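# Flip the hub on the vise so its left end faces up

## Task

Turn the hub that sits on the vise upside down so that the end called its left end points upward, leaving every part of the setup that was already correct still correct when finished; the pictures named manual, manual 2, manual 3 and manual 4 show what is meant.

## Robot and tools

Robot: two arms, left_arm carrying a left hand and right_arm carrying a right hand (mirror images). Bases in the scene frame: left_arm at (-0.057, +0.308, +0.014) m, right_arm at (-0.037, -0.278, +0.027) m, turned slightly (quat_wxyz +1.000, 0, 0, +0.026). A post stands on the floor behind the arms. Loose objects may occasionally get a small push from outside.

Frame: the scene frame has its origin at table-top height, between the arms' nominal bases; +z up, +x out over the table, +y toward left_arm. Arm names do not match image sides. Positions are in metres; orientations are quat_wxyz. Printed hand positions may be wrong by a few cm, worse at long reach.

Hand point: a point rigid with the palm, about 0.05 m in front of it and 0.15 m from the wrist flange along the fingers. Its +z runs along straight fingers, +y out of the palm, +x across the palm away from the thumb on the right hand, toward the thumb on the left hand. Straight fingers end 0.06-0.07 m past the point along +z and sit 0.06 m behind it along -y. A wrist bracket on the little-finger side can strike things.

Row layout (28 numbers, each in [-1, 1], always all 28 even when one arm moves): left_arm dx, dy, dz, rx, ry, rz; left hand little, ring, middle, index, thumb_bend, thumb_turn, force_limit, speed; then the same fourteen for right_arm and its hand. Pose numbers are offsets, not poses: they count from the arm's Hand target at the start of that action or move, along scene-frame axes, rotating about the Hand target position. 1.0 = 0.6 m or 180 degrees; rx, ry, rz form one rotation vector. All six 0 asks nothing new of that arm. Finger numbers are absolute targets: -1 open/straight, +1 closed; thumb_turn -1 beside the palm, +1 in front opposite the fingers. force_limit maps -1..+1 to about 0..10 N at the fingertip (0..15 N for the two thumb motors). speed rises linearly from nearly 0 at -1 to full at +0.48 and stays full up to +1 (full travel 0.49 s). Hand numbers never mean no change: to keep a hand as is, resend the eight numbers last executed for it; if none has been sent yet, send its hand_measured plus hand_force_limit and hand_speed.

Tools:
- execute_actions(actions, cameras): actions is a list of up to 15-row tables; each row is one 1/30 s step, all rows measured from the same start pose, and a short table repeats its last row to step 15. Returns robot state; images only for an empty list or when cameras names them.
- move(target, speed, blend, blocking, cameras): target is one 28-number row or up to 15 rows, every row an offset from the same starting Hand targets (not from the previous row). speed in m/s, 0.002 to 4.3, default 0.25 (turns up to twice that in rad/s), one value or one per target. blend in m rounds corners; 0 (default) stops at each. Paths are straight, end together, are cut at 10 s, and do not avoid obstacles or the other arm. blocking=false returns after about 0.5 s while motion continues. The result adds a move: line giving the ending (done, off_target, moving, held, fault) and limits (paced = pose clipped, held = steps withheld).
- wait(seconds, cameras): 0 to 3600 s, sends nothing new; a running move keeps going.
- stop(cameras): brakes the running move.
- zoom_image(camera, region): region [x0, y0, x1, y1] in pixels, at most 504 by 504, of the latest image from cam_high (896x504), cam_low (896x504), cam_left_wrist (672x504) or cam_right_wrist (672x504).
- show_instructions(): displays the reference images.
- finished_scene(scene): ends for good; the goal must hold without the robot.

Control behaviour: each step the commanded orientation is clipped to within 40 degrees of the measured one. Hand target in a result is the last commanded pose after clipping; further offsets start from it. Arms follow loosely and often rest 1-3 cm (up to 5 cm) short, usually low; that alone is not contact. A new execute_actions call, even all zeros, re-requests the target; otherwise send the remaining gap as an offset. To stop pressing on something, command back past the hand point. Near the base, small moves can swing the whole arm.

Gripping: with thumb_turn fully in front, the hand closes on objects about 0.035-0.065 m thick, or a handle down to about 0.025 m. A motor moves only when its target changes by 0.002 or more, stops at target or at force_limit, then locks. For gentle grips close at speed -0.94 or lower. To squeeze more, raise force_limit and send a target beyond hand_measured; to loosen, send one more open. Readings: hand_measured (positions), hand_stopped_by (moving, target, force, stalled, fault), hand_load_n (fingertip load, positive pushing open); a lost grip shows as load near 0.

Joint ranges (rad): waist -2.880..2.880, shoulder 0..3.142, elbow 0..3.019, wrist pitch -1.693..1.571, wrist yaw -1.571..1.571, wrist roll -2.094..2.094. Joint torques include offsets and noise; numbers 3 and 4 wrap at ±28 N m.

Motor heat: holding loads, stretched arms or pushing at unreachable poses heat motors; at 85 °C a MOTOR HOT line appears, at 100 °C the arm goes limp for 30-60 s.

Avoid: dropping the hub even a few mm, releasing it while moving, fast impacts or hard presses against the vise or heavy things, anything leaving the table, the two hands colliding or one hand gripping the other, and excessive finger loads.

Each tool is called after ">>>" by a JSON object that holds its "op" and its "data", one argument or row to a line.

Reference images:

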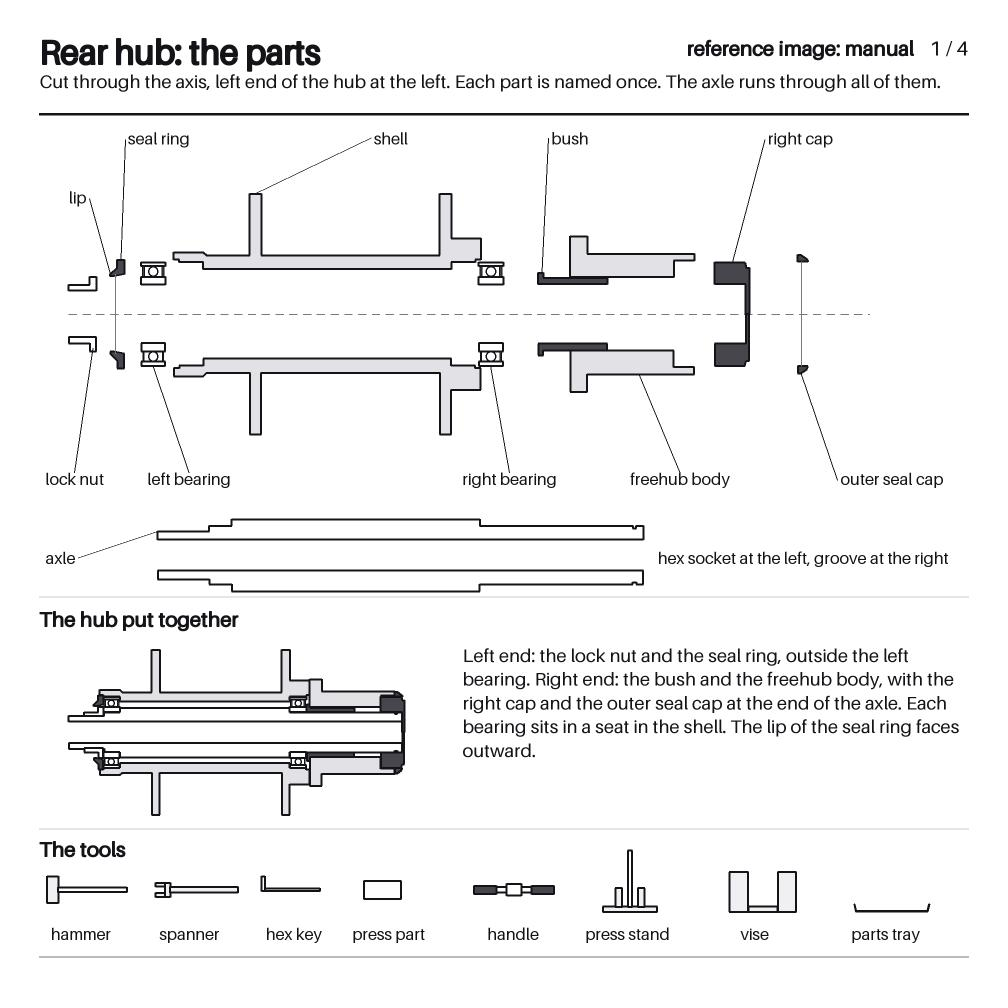

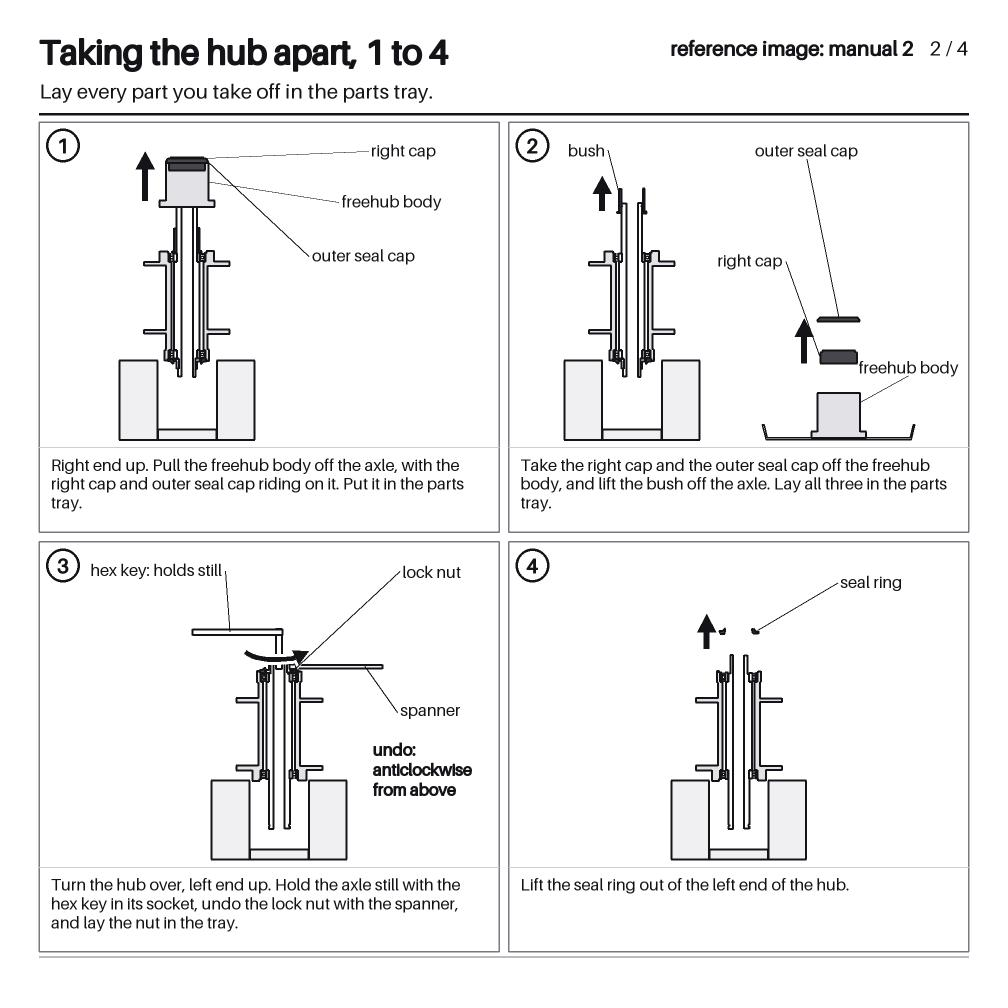

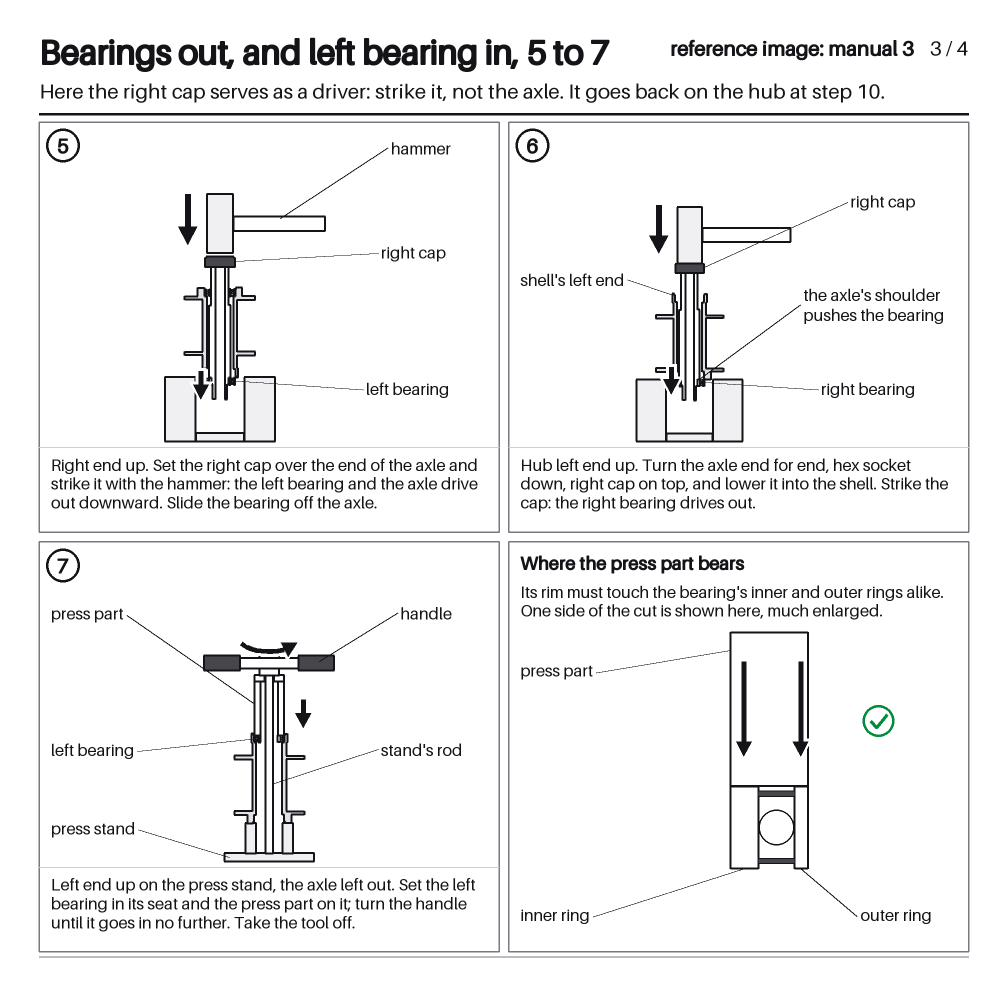

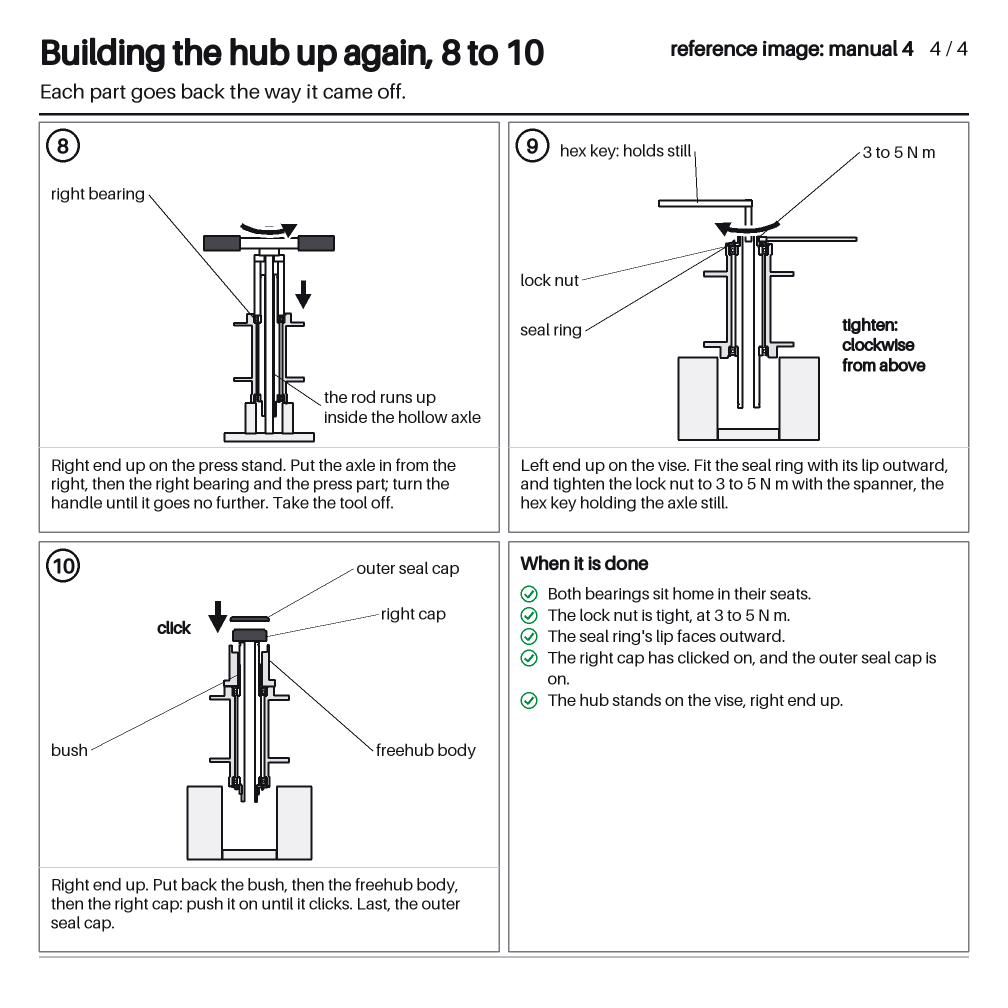

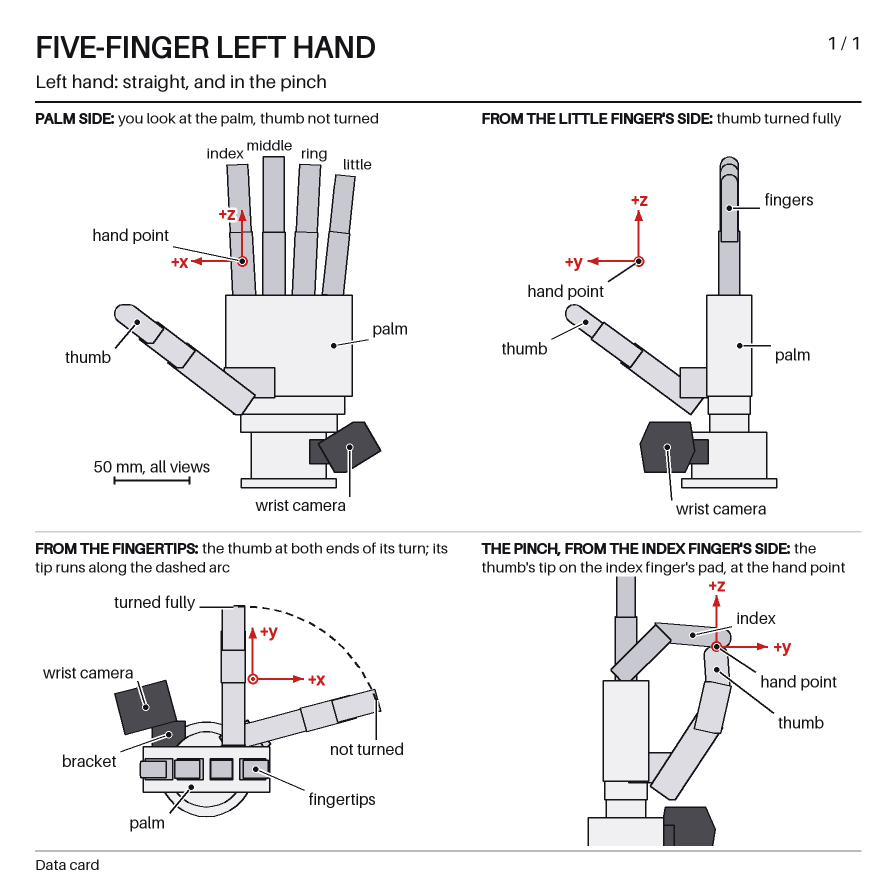

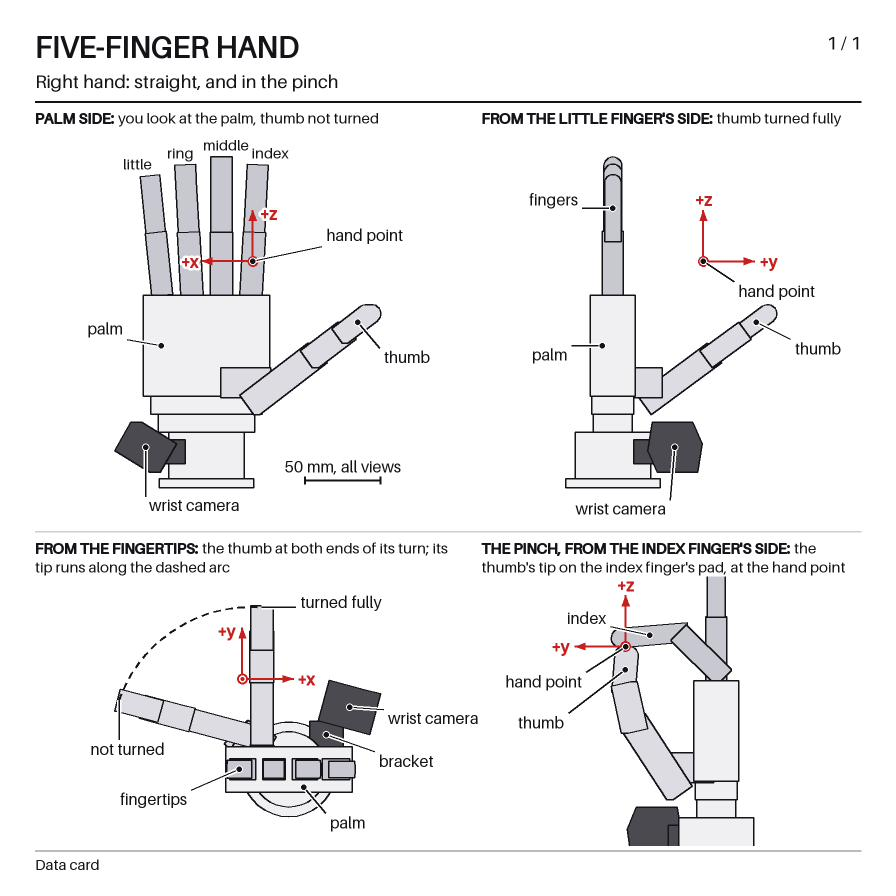

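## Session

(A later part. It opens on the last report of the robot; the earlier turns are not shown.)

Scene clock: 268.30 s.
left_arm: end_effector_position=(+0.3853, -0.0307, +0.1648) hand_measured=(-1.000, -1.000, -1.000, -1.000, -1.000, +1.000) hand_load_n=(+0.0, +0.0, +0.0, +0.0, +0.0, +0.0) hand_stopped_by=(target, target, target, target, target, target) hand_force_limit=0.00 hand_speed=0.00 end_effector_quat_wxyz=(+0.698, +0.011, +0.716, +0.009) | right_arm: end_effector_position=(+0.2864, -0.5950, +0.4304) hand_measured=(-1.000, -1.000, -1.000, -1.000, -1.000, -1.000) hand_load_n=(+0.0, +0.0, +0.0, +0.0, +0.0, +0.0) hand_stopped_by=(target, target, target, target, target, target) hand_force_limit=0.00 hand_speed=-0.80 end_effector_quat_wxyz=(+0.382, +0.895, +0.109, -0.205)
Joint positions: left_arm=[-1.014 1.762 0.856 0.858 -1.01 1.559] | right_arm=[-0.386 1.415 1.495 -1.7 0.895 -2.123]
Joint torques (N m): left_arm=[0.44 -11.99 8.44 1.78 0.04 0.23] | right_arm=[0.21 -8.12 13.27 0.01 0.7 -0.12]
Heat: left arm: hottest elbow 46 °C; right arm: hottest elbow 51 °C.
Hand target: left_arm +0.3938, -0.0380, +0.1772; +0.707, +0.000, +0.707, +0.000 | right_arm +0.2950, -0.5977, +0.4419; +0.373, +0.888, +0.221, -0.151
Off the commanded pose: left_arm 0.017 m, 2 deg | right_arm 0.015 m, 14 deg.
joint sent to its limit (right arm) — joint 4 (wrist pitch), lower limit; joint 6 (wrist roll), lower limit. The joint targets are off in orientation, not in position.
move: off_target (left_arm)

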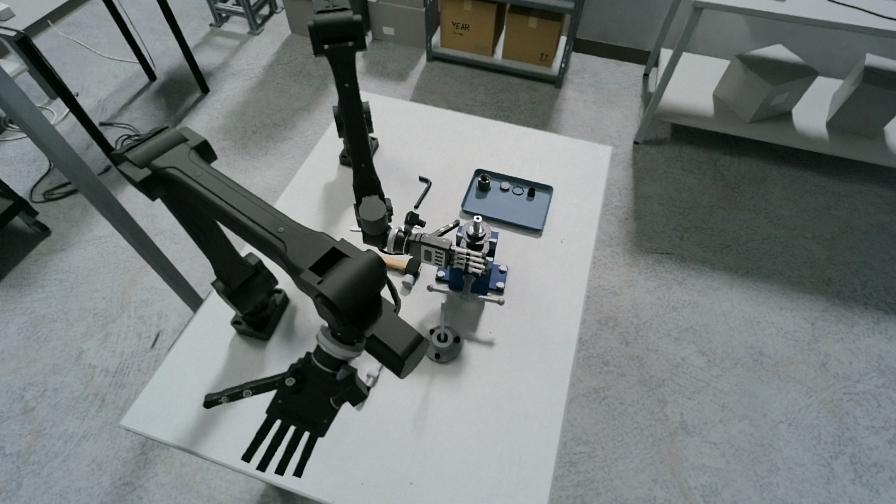

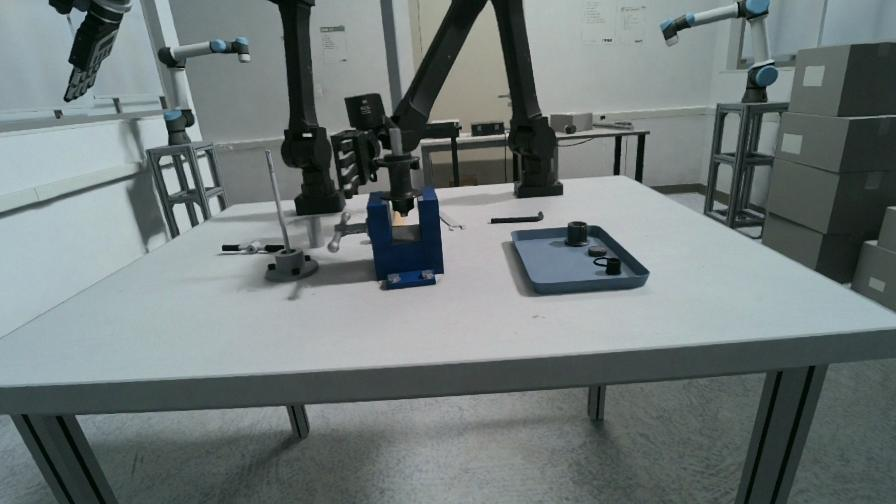

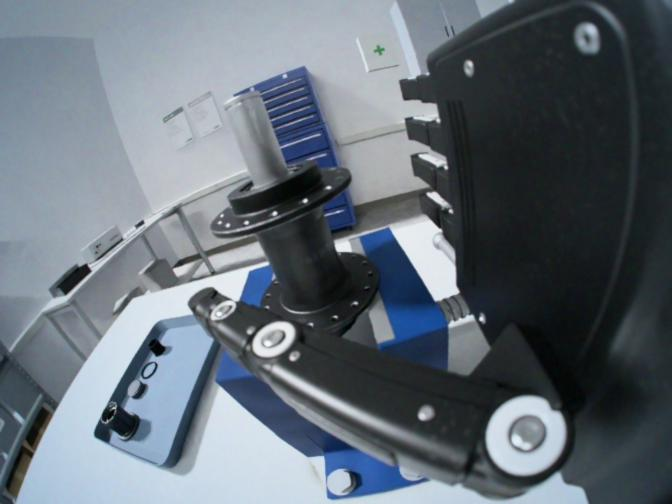

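>>> {"op": "move", "data": {
  "target": [0.0333,0.007,-0.004,0,0,0,-1,-1,-1,-1,-1,1,0,0,0,0,0,0,0,0,-1,-1,-1,-1,-1,-1,0,-0.8],
  "speed": 0.05,
  "cameras": ["cam_high","cam_low","cam_left_wrist"]
}}

>>> {"op": "zoom_image", "data": {
  "camera": "cam_low",
  "region": [340, 110, 460, 230]
}}

>>> {"op": "zoom_image", "data": {
  "camera": "cam_high",
  "region": [410, 190, 530, 300]
}}

>>> {"op": "zoom_image", "data": {
  "camera": "cam_left_wrist",
  "region": [160, 60, 500, 400]
}}

Scene clock: 322.37 s.
left_arm: end_effector_position=(+0.4034, -0.0245, +0.1620) hand_measured=(-1.000, -1.000, -1.000, -1.000, -1.000, +1.000) hand_load_n=(+0.0, +0.0, +0.0, +0.0, +0.0, +0.0) hand_stopped_by=(target, target, target, target, target, target) hand_force_limit=0.00 hand_speed=0.00 end_effector_quat_wxyz=(+0.697, +0.011, +0.717, +0.009) | right_arm: end_effector_position=(+0.2864, -0.5950, +0.4304) hand_measured=(-1.000, -1.000, -1.000, -1.000, -1.000, -1.000) hand_load_n=(+0.0, +0.0, +0.0, +0.0, +0.0, +0.0) hand_stopped_by=(target, target, target, target, target, target) hand_force_limit=0.00 hand_speed=-0.80 end_effector_quat_wxyz=(+0.382, +0.895, +0.109, -0.205)
Joint positions: left_arm=[-0.975 1.776 0.87 0.858 -0.971 1.559] | right_arm=[-0.386 1.415 1.495 -1.7 0.895 -2.123]
Joint torques (N m): left_arm=[0.38 -11.81 8.99 1.73 0.06 0.22] | right_arm=[-0.03 -8.18 13.22 0.09 0.69 -0.12]
Heat: left arm: hottest elbow 45 °C; right arm: hottest elbow 52 °C.
Hand target: left_arm +0.4138, -0.0337, +0.1747; +0.707, +0.000, +0.708, +0.000 | right_arm +0.2950, -0.5977, +0.4419; +0.373, +0.888, +0.221, -0.151
Off the commanded pose: left_arm 0.019 m, 2 deg | right_arm 0.015 m, 14 deg.
joint sent to its limit (right arm) — joint 4 (wrist pitch), lower limit; joint 6 (wrist roll), lower limit. The joint targets are off in orientation, not in position.
move: off_target (left_arm)

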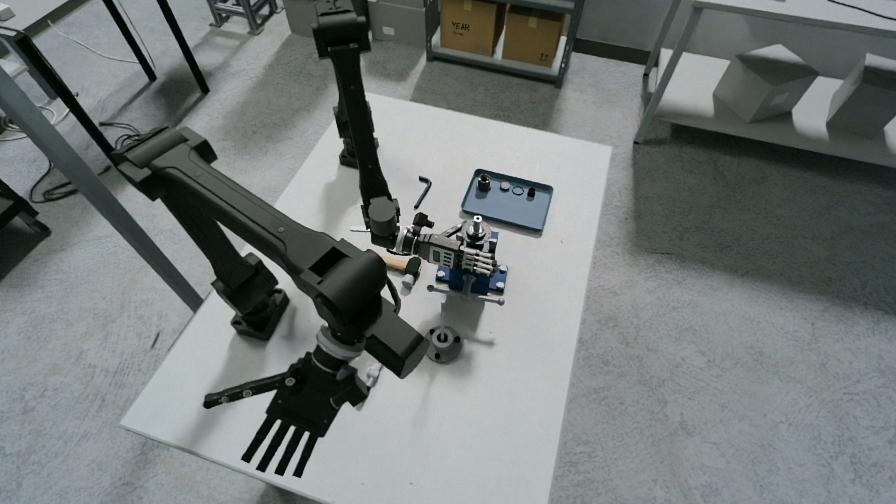

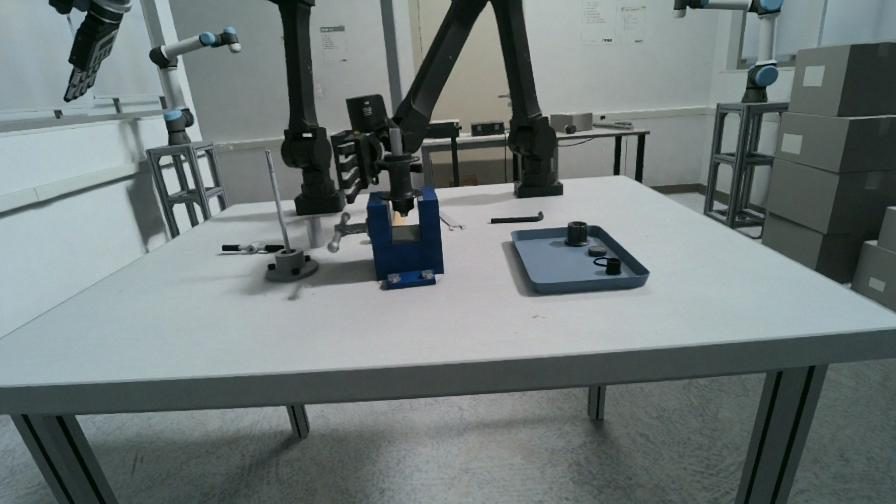

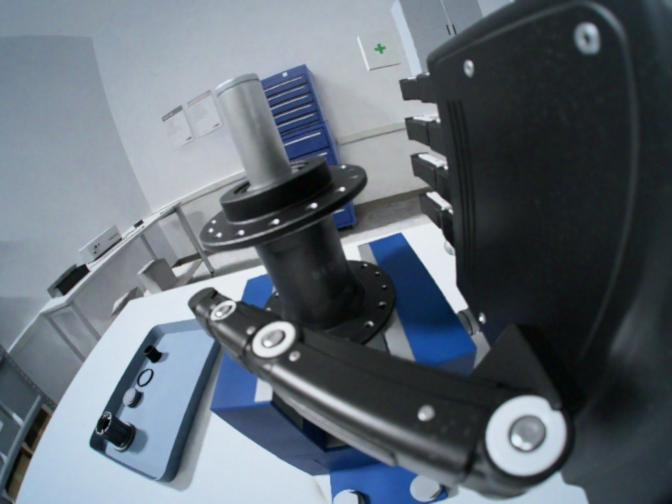

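Scaled by 4.200 from the camera's image (finer frame: 1280x720).

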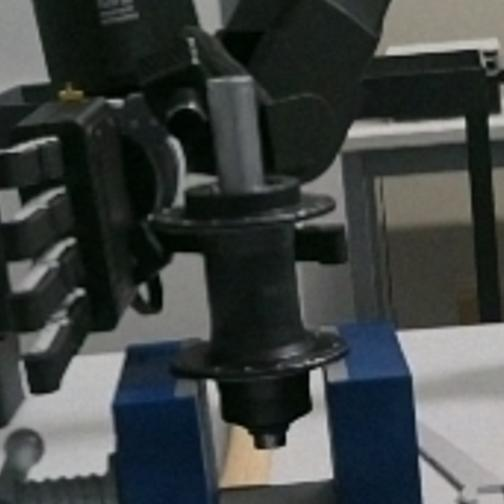

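Scaled by 4.200 from the camera's image (finer frame: 1280x720).

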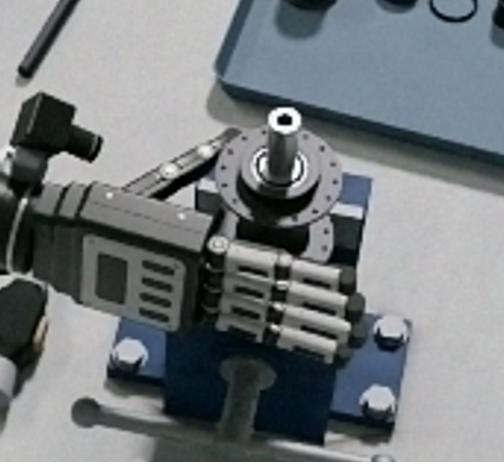

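Scaled by 1.482 from the camera's image (finer frame: 960x720).

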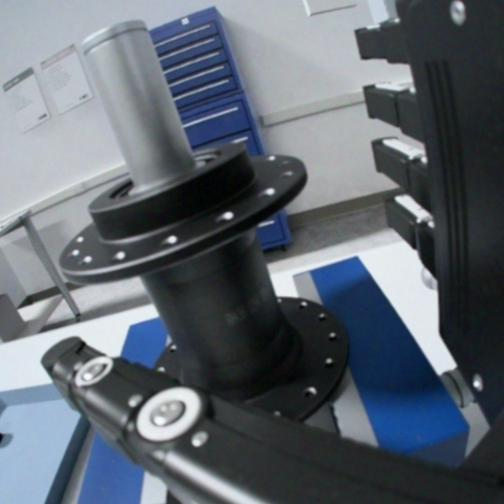

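>>> {"op": "move", "data": {
  "target": [0,0,-0.0083,0,0,0,-1,-1,-1,-1,-1,1,0,0,0,0,0,0,0,0,-1,-1,-1,-1,-1,-1,0,-0.8],
  "speed": 0.05,
  "cameras": []
}}

>>> {"op": "move", "data": {
  "target": [0,0,0,0,0,0,-1,-1,-0.4,-0.4,-1,1,-0.6,-0.7,0,0,0,0,0,0,-1,-1,-1,-1,-1,-1,0,-0.8],
  "cameras": ["cam_high","cam_low","cam_left_wrist"]
}}

>>> {"op": "zoom_image", "data": {
  "camera": "cam_low",
  "region": [340, 110, 460, 230]
}}

>>> {"op": "zoom_image", "data": {
  "camera": "cam_left_wrist",
  "region": [160, 60, 500, 400]
}}

Scene clock: 339.63 s.
left_arm: end_effector_position=(+0.4038, -0.0251, +0.1571) hand_measured=(-1.000, -1.000, -1.000, -1.000, -1.000, +1.000) hand_load_n=(+0.0, +0.0, +0.0, +0.0, +0.0, +0.0) hand_stopped_by=(target, target, target, target, target, target) hand_force_limit=0.00 hand_speed=0.00 end_effector_quat_wxyz=(+0.697, +0.011, +0.717, +0.009) | right_arm: end_effector_position=(+0.2864, -0.5950, +0.4304) hand_measured=(-1.000, -1.000, -1.000, -1.000, -1.000, -1.000) hand_load_n=(+0.0, +0.0, +0.0, +0.0, +0.0, +0.0) hand_stopped_by=(target, target, target, target, target, target) hand_force_limit=0.00 hand_speed=-0.80 end_effector_quat_wxyz=(+0.382, +0.895, +0.109, -0.205)
Joint positions: left_arm=[-0.975 1.789 0.87 0.87 -0.971 1.559] | right_arm=[-0.386 1.415 1.495 -1.7 0.895 -2.123]
Joint torques (N m): left_arm=[0.44 -12.4 8.87 1.77 0.05 0.16] | right_arm=[0.21 -8.53 13.26 0.13 0.69 -0.11]
Heat: left arm: hottest elbow 47 °C; right arm: hottest elbow 52 °C.
Hand target: left_arm +0.4138, -0.0337, +0.1698; +0.707, +0.000, +0.707, +0.000 | right_arm +0.2950, -0.5977, +0.4419; +0.373, +0.888, +0.221, -0.151
Off the commanded pose: left_arm 0.018 m, 2 deg | right_arm 0.015 m, 14 deg.
joint sent to its limit (right arm) — joint 4 (wrist pitch), lower limit; joint 6 (wrist roll), lower limit. The joint targets are off in orientation, not in position.
move: off_target (left_arm)

Scene clock: 340.63 s.
left_arm: end_effector_position=(+0.4038, -0.0251, +0.1571) hand_measured=(-1.000, -1.000, -0.400, -0.400, -1.000, +1.000) hand_load_n=(+0.0, +0.0, +0.0, +0.0, +0.0, +0.0) hand_stopped_by=(target, target, target, target, target, target) hand_force_limit=-0.60 hand_speed=-0.70 end_effector_quat_wxyz=(+0.697, +0.011, +0.717, +0.009) | right_arm: end_effector_position=(+0.2864, -0.5950, +0.4304) hand_measured=(-1.000, -1.000, -1.000, -1.000, -1.000, -1.000) hand_load_n=(+0.0, +0.0, +0.0, +0.0, +0.0, +0.0) hand_stopped_by=(target, target, target, target, target, target) hand_force_limit=0.00 hand_speed=-0.80 end_effector_quat_wxyz=(+0.382, +0.895, +0.109, -0.205)
Joint positions: left_arm=[-0.975 1.789 0.87 0.87 -0.971 1.559] | right_arm=[-0.386 1.415 1.495 -1.7 0.895 -2.123]
Joint torques (N m): left_arm=[0.56 -12.04 8.77 1.8 0.04 0.25] | right_arm=[0.44 -7.94 13.18 0.06 0.72 -0.1]
Heat: left arm: hottest elbow 47 °C; right arm: hottest elbow 52 °C.
Hand target: left_arm +0.4138, -0.0337, +0.1697; +0.707, +0.000, +0.708, +0.000 | right_arm +0.2950, -0.5977, +0.4419; +0.373, +0.888, +0.221, -0.151
Off the commanded pose: left_arm 0.018 m, 2 deg | right_arm 0.015 m, 14 deg.
joint sent to its limit (right arm) — joint 4 (wrist pitch), lower limit; joint 6 (wrist roll), lower limit. The joint targets are off in orientation, not in position.
move: done

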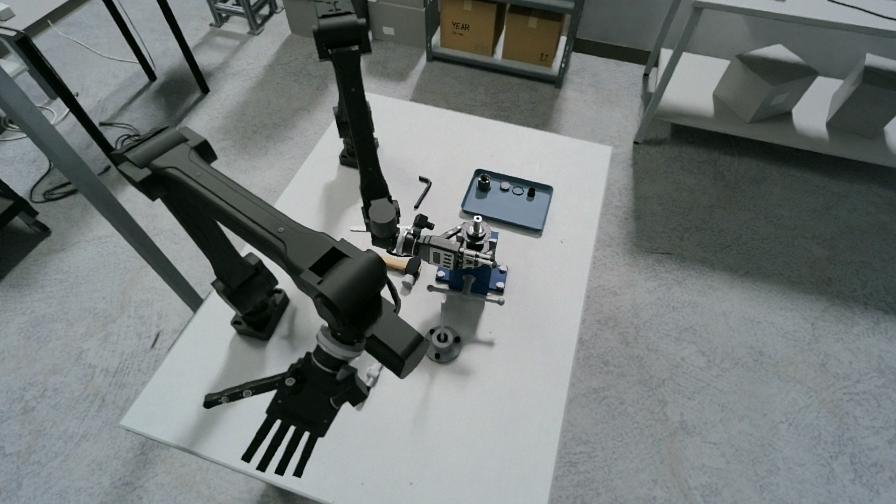

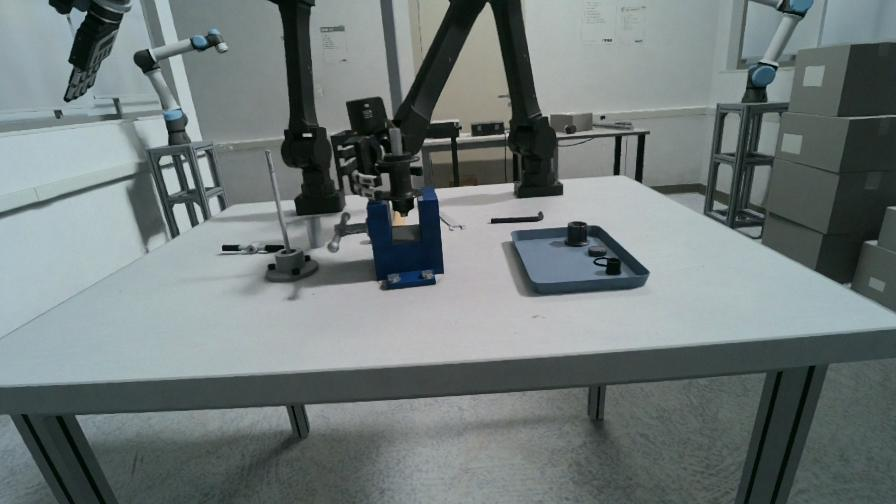

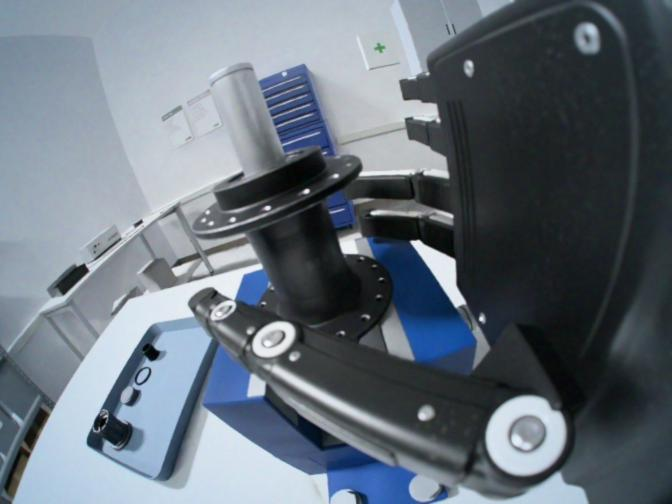

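Scaled by 4.200 from the camera's image (finer frame: 1280x720).

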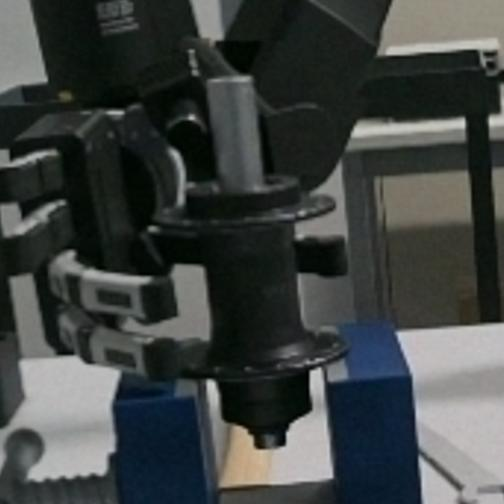

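Scaled by 1.482 from the camera's image (finer frame: 960x720).

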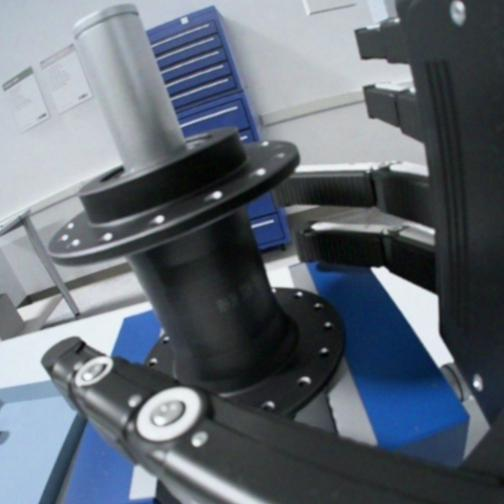

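>>> {"op": "move", "data": {
  "target": [0,0,0,0,0,0,-1,-1,-0.05,-0.05,-1,1,-0.6,-0.85,0,0,0,0,0,0,-1,-1,-1,-1,-1,-1,0,-0.8],
  "cameras": ["cam_high","cam_low","cam_left_wrist"]
}}

>>> {"op": "zoom_image", "data": {
  "camera": "cam_low",
  "region": [340, 110, 460, 230]
}}

>>> {"op": "zoom_image", "data": {
  "camera": "cam_left_wrist",
  "region": [160, 60, 500, 400]
}}

Scene clock: 346.33 s.
left_arm: end_effector_position=(+0.4038, -0.0251, +0.1571) hand_measured=(-1.000, -1.000, -0.050, -0.050, -1.000, +1.000) hand_load_n=(+0.0, +0.0, +0.0, +0.0, +0.0, +0.5) hand_stopped_by=(target, target, target, target, target, target) hand_force_limit=-0.60 hand_speed=-0.85 end_effector_quat_wxyz=(+0.697, +0.011, +0.717, +0.009) | right_arm: end_effector_position=(+0.2864, -0.5950, +0.4304) hand_measured=(-1.000, -1.000, -1.000, -1.000, -1.000, -1.000) hand_load_n=(+0.0, +0.0, +0.0, +0.0, +0.0, +0.0) hand_stopped_by=(target, target, target, target, target, target) hand_force_limit=0.00 hand_speed=-0.80 end_effector_quat_wxyz=(+0.382, +0.895, +0.109, -0.205)
Joint positions: left_arm=[-0.975 1.789 0.87 0.87 -0.971 1.559] | right_arm=[-0.386 1.415 1.495 -1.7 0.895 -2.123]
Joint torques (N m): left_arm=[0.56 -11.69 8.69 1.83 0.01 0.26] | right_arm=[0.44 -8.35 13.16 0.24 0.69 -0.11]
Heat: left arm: hottest elbow 47 °C; right arm: hottest elbow 52 °C.
Hand target: left_arm +0.4138, -0.0337, +0.1697; +0.707, +0.000, +0.708, +0.000 | right_arm +0.2950, -0.5977, +0.4419; +0.373, +0.888, +0.221, -0.151
Off the commanded pose: left_arm 0.018 m, 2 deg | right_arm 0.015 m, 14 deg.
joint sent to its limit (right arm) — joint 4 (wrist pitch), lower limit; joint 6 (wrist roll), lower limit. The joint targets are off in orientation, not in position.
move: done

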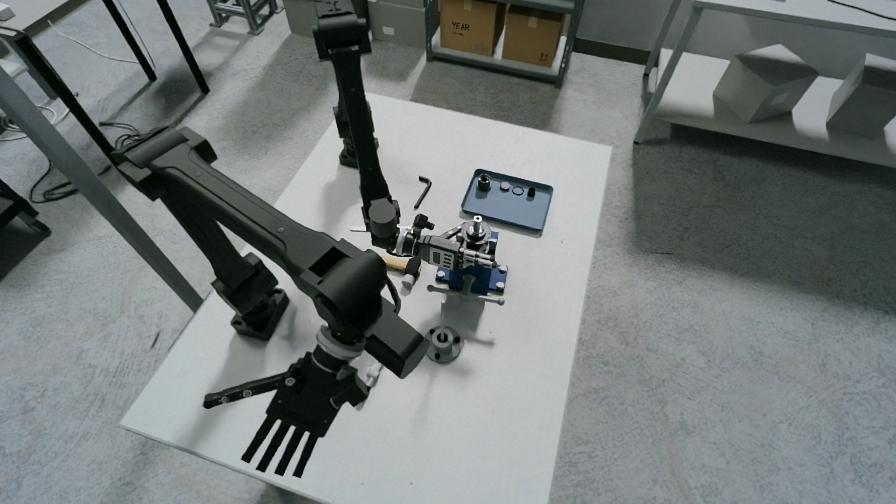

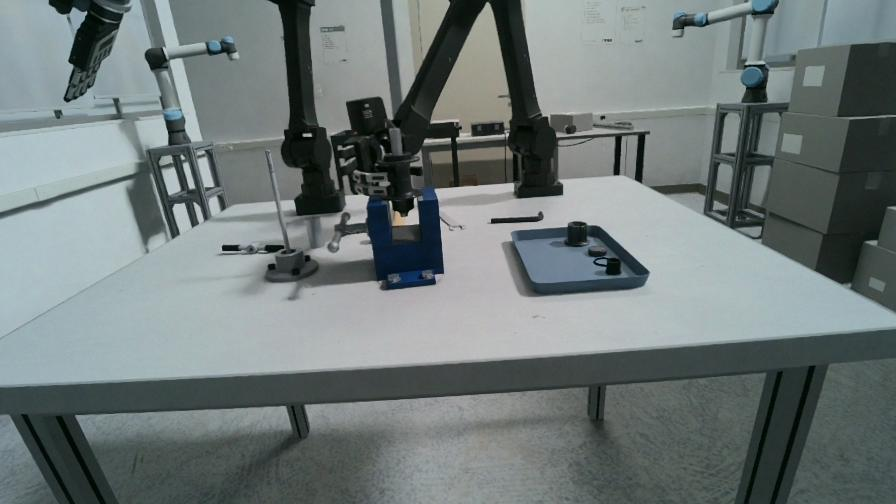

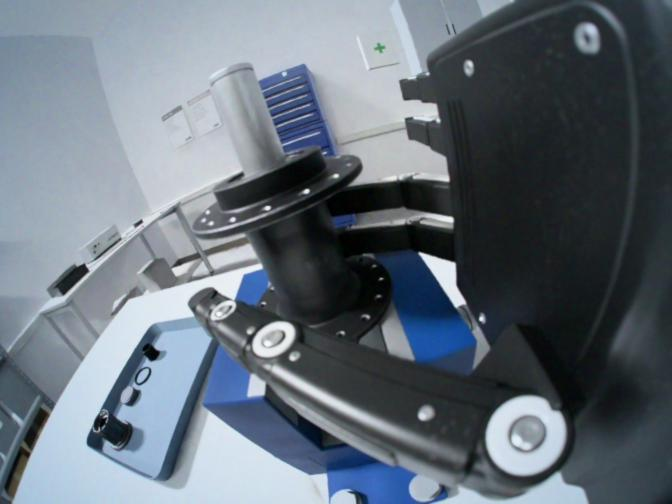

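Scaled by 4.200 from the camera's image (finer frame: 1280x720).

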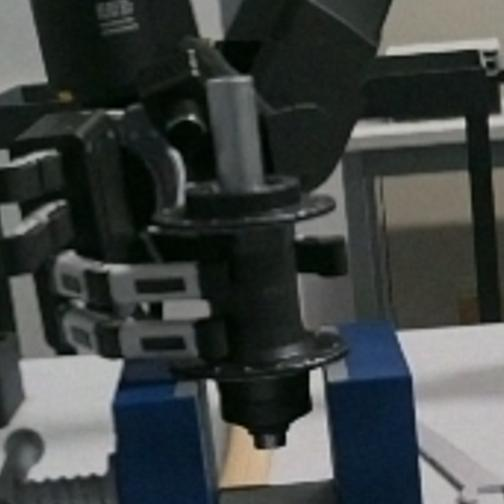

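Scaled by 1.482 from the camera's image (finer frame: 960x720).

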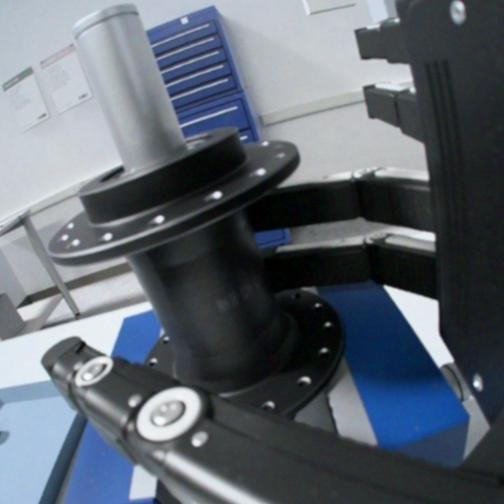

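>>> {"op": "move", "data": {
  "target": [0,0,0,0,0,0,-1,-1,0.15,0.15,-1,1,-0.6,-0.9,0,0,0,0,0,0,-1,-1,-1,-1,-1,-1,0,-0.8],
  "cameras": ["cam_low","cam_left_wrist"]
}}

>>> {"op": "zoom_image", "data": {
  "camera": "cam_low",
  "region": [340, 110, 460, 230]
}}

Scene clock: 351.57 s.
left_arm: end_effector_position=(+0.4052, -0.0255, +0.1571) hand_measured=(-1.000, -1.000, +0.014, -0.006, -1.000, +1.000) hand_load_n=(+0.0, +0.0, +1.5, +0.0, +0.0, +0.5) hand_stopped_by=(target, target, force, force, target, target) hand_force_limit=-0.60 hand_speed=-0.90 end_effector_quat_wxyz=(+0.697, +0.012, +0.717, +0.008) | right_arm: end_effector_position=(+0.2864, -0.5950, +0.4304) hand_measured=(-1.000, -1.000, -1.000, -1.000, -1.000, -1.000) hand_load_n=(+0.0, +0.0, -0.5, +0.5, +0.0, +0.0) hand_stopped_by=(target, target, target, target, target, target) hand_force_limit=0.00 hand_speed=-0.80 end_effector_quat_wxyz=(+0.382, +0.895, +0.109, -0.205)
Joint positions: left_arm=[-0.972 1.79 0.872 0.87 -0.966 1.559] | right_arm=[-0.386 1.415 1.495 -1.7 0.895 -2.123]
Joint torques (N m): left_arm=[-0.03 -12.34 8.46 1.94 -0.23 0.28] | right_arm=[0.26 -8.18 13.11 0.01 0.72 -0.09]
Heat: left arm: hottest elbow 48 °C; right arm: hottest elbow 52 °C.
Hand target: left_arm +0.4138, -0.0336, +0.1697; +0.707, +0.000, +0.708, +0.000 | right_arm +0.2950, -0.5977, +0.4419; +0.373, +0.888, +0.221, -0.151
Off the commanded pose: left_arm 0.017 m, 2 deg | right_arm 0.015 m, 14 deg.
joint sent to its limit (right arm) — joint 4 (wrist pitch), lower limit; joint 6 (wrist roll), lower limit. The joint targets are off in orientation, not in position.
move: done

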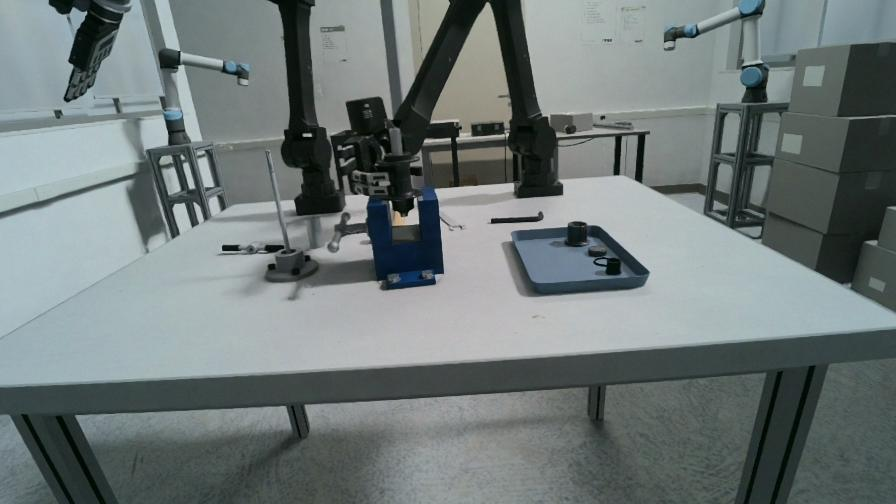

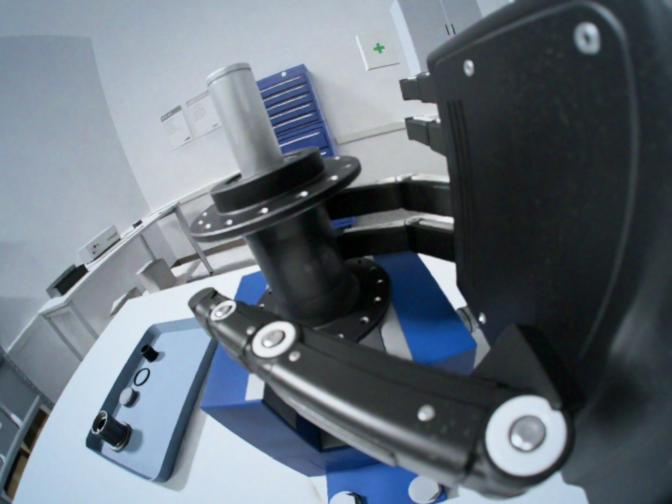

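Scaled by 4.200 from the camera's image (finer frame: 1280x720).

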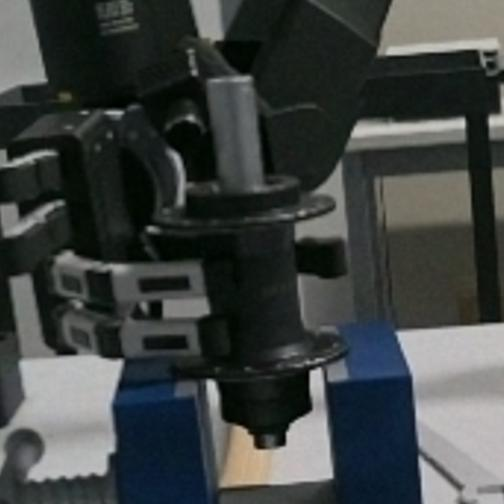

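>>> {"op": "move", "data": {
  "target": [0,0,0,0,0,0,-1,-1,0.15,0.15,0.1,1,-0.5,-0.9,0,0,0,0,0,0,-1,-1,-1,-1,-1,-1,0,-0.8],
  "cameras": ["cam_low","cam_left_wrist"]
}}

>>> {"op": "zoom_image", "data": {
  "camera": "cam_low",
  "region": [340, 110, 460, 230]
}}

Scene clock: 358.57 s.
left_arm: end_effector_position=(+0.4052, -0.0253, +0.1572) hand_measured=(-1.000, -1.000, +0.014, -0.006, -0.662, +1.000) hand_load_n=(+0.0, +0.0, +3.0, +0.0, +4.0, +1.0) hand_stopped_by=(target, target, force, force, force, target) hand_force_limit=-0.50 hand_speed=-0.90 end_effector_quat_wxyz=(+0.697, +0.012, +0.717, +0.009) | right_arm: end_effector_position=(+0.2864, -0.5950, +0.4304) hand_measured=(-1.000, -1.000, -1.000, -1.000, -1.000, -1.000) hand_load_n=(+0.0, +0.0, +0.0, +0.0, -0.5, +0.0) hand_stopped_by=(target, target, target, target, target, target) hand_force_limit=0.00 hand_speed=-0.80 end_effector_quat_wxyz=(+0.382, +0.895, +0.109, -0.205)
Joint positions: left_arm=[-0.972 1.79 0.872 0.87 -0.967 1.559] | right_arm=[-0.386 1.415 1.495 -1.7 0.895 -2.123]
Joint torques (N m): left_arm=[0.32 -12.04 8.64 1.77 -0.14 0.28] | right_arm=[0.21 -8.23 13.16 -0.01 0.69 -0.12]
Heat: left arm: hottest elbow 48 °C; right arm: hottest elbow 52 °C.
Hand target: left_arm +0.4138, -0.0336, +0.1697; +0.707, +0.000, +0.708, +0.000 | right_arm +0.2950, -0.5977, +0.4419; +0.373, +0.888, +0.221, -0.151
Off the commanded pose: left_arm 0.017 m, 2 deg | right_arm 0.015 m, 14 deg.
joint sent to its limit (right arm) — joint 4 (wrist pitch), lower limit; joint 6 (wrist roll), lower limit. The joint targets are off in orientation, not in position.
move: done

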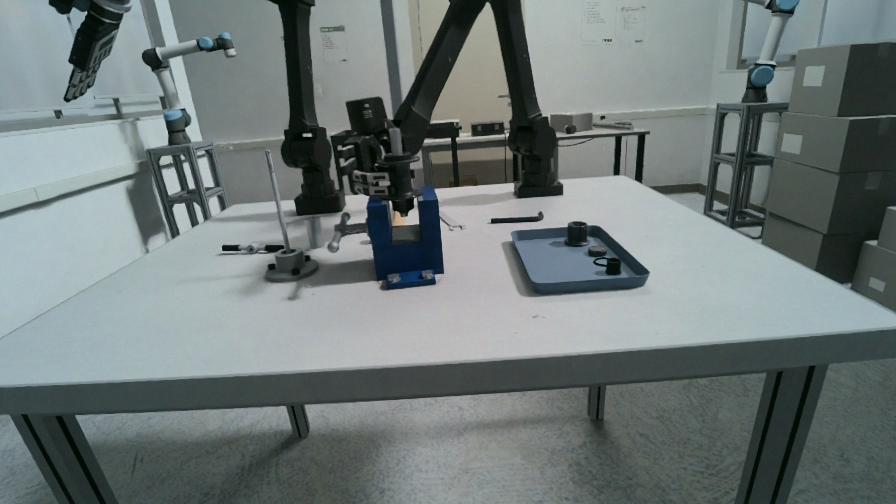

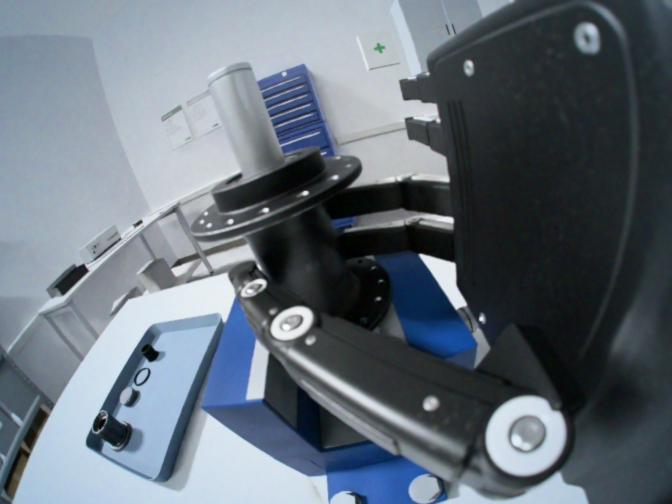

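Scaled by 4.200 from the camera's image (finer frame: 1280x720).

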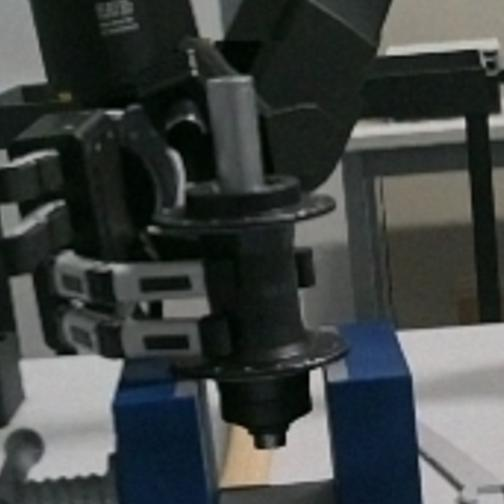

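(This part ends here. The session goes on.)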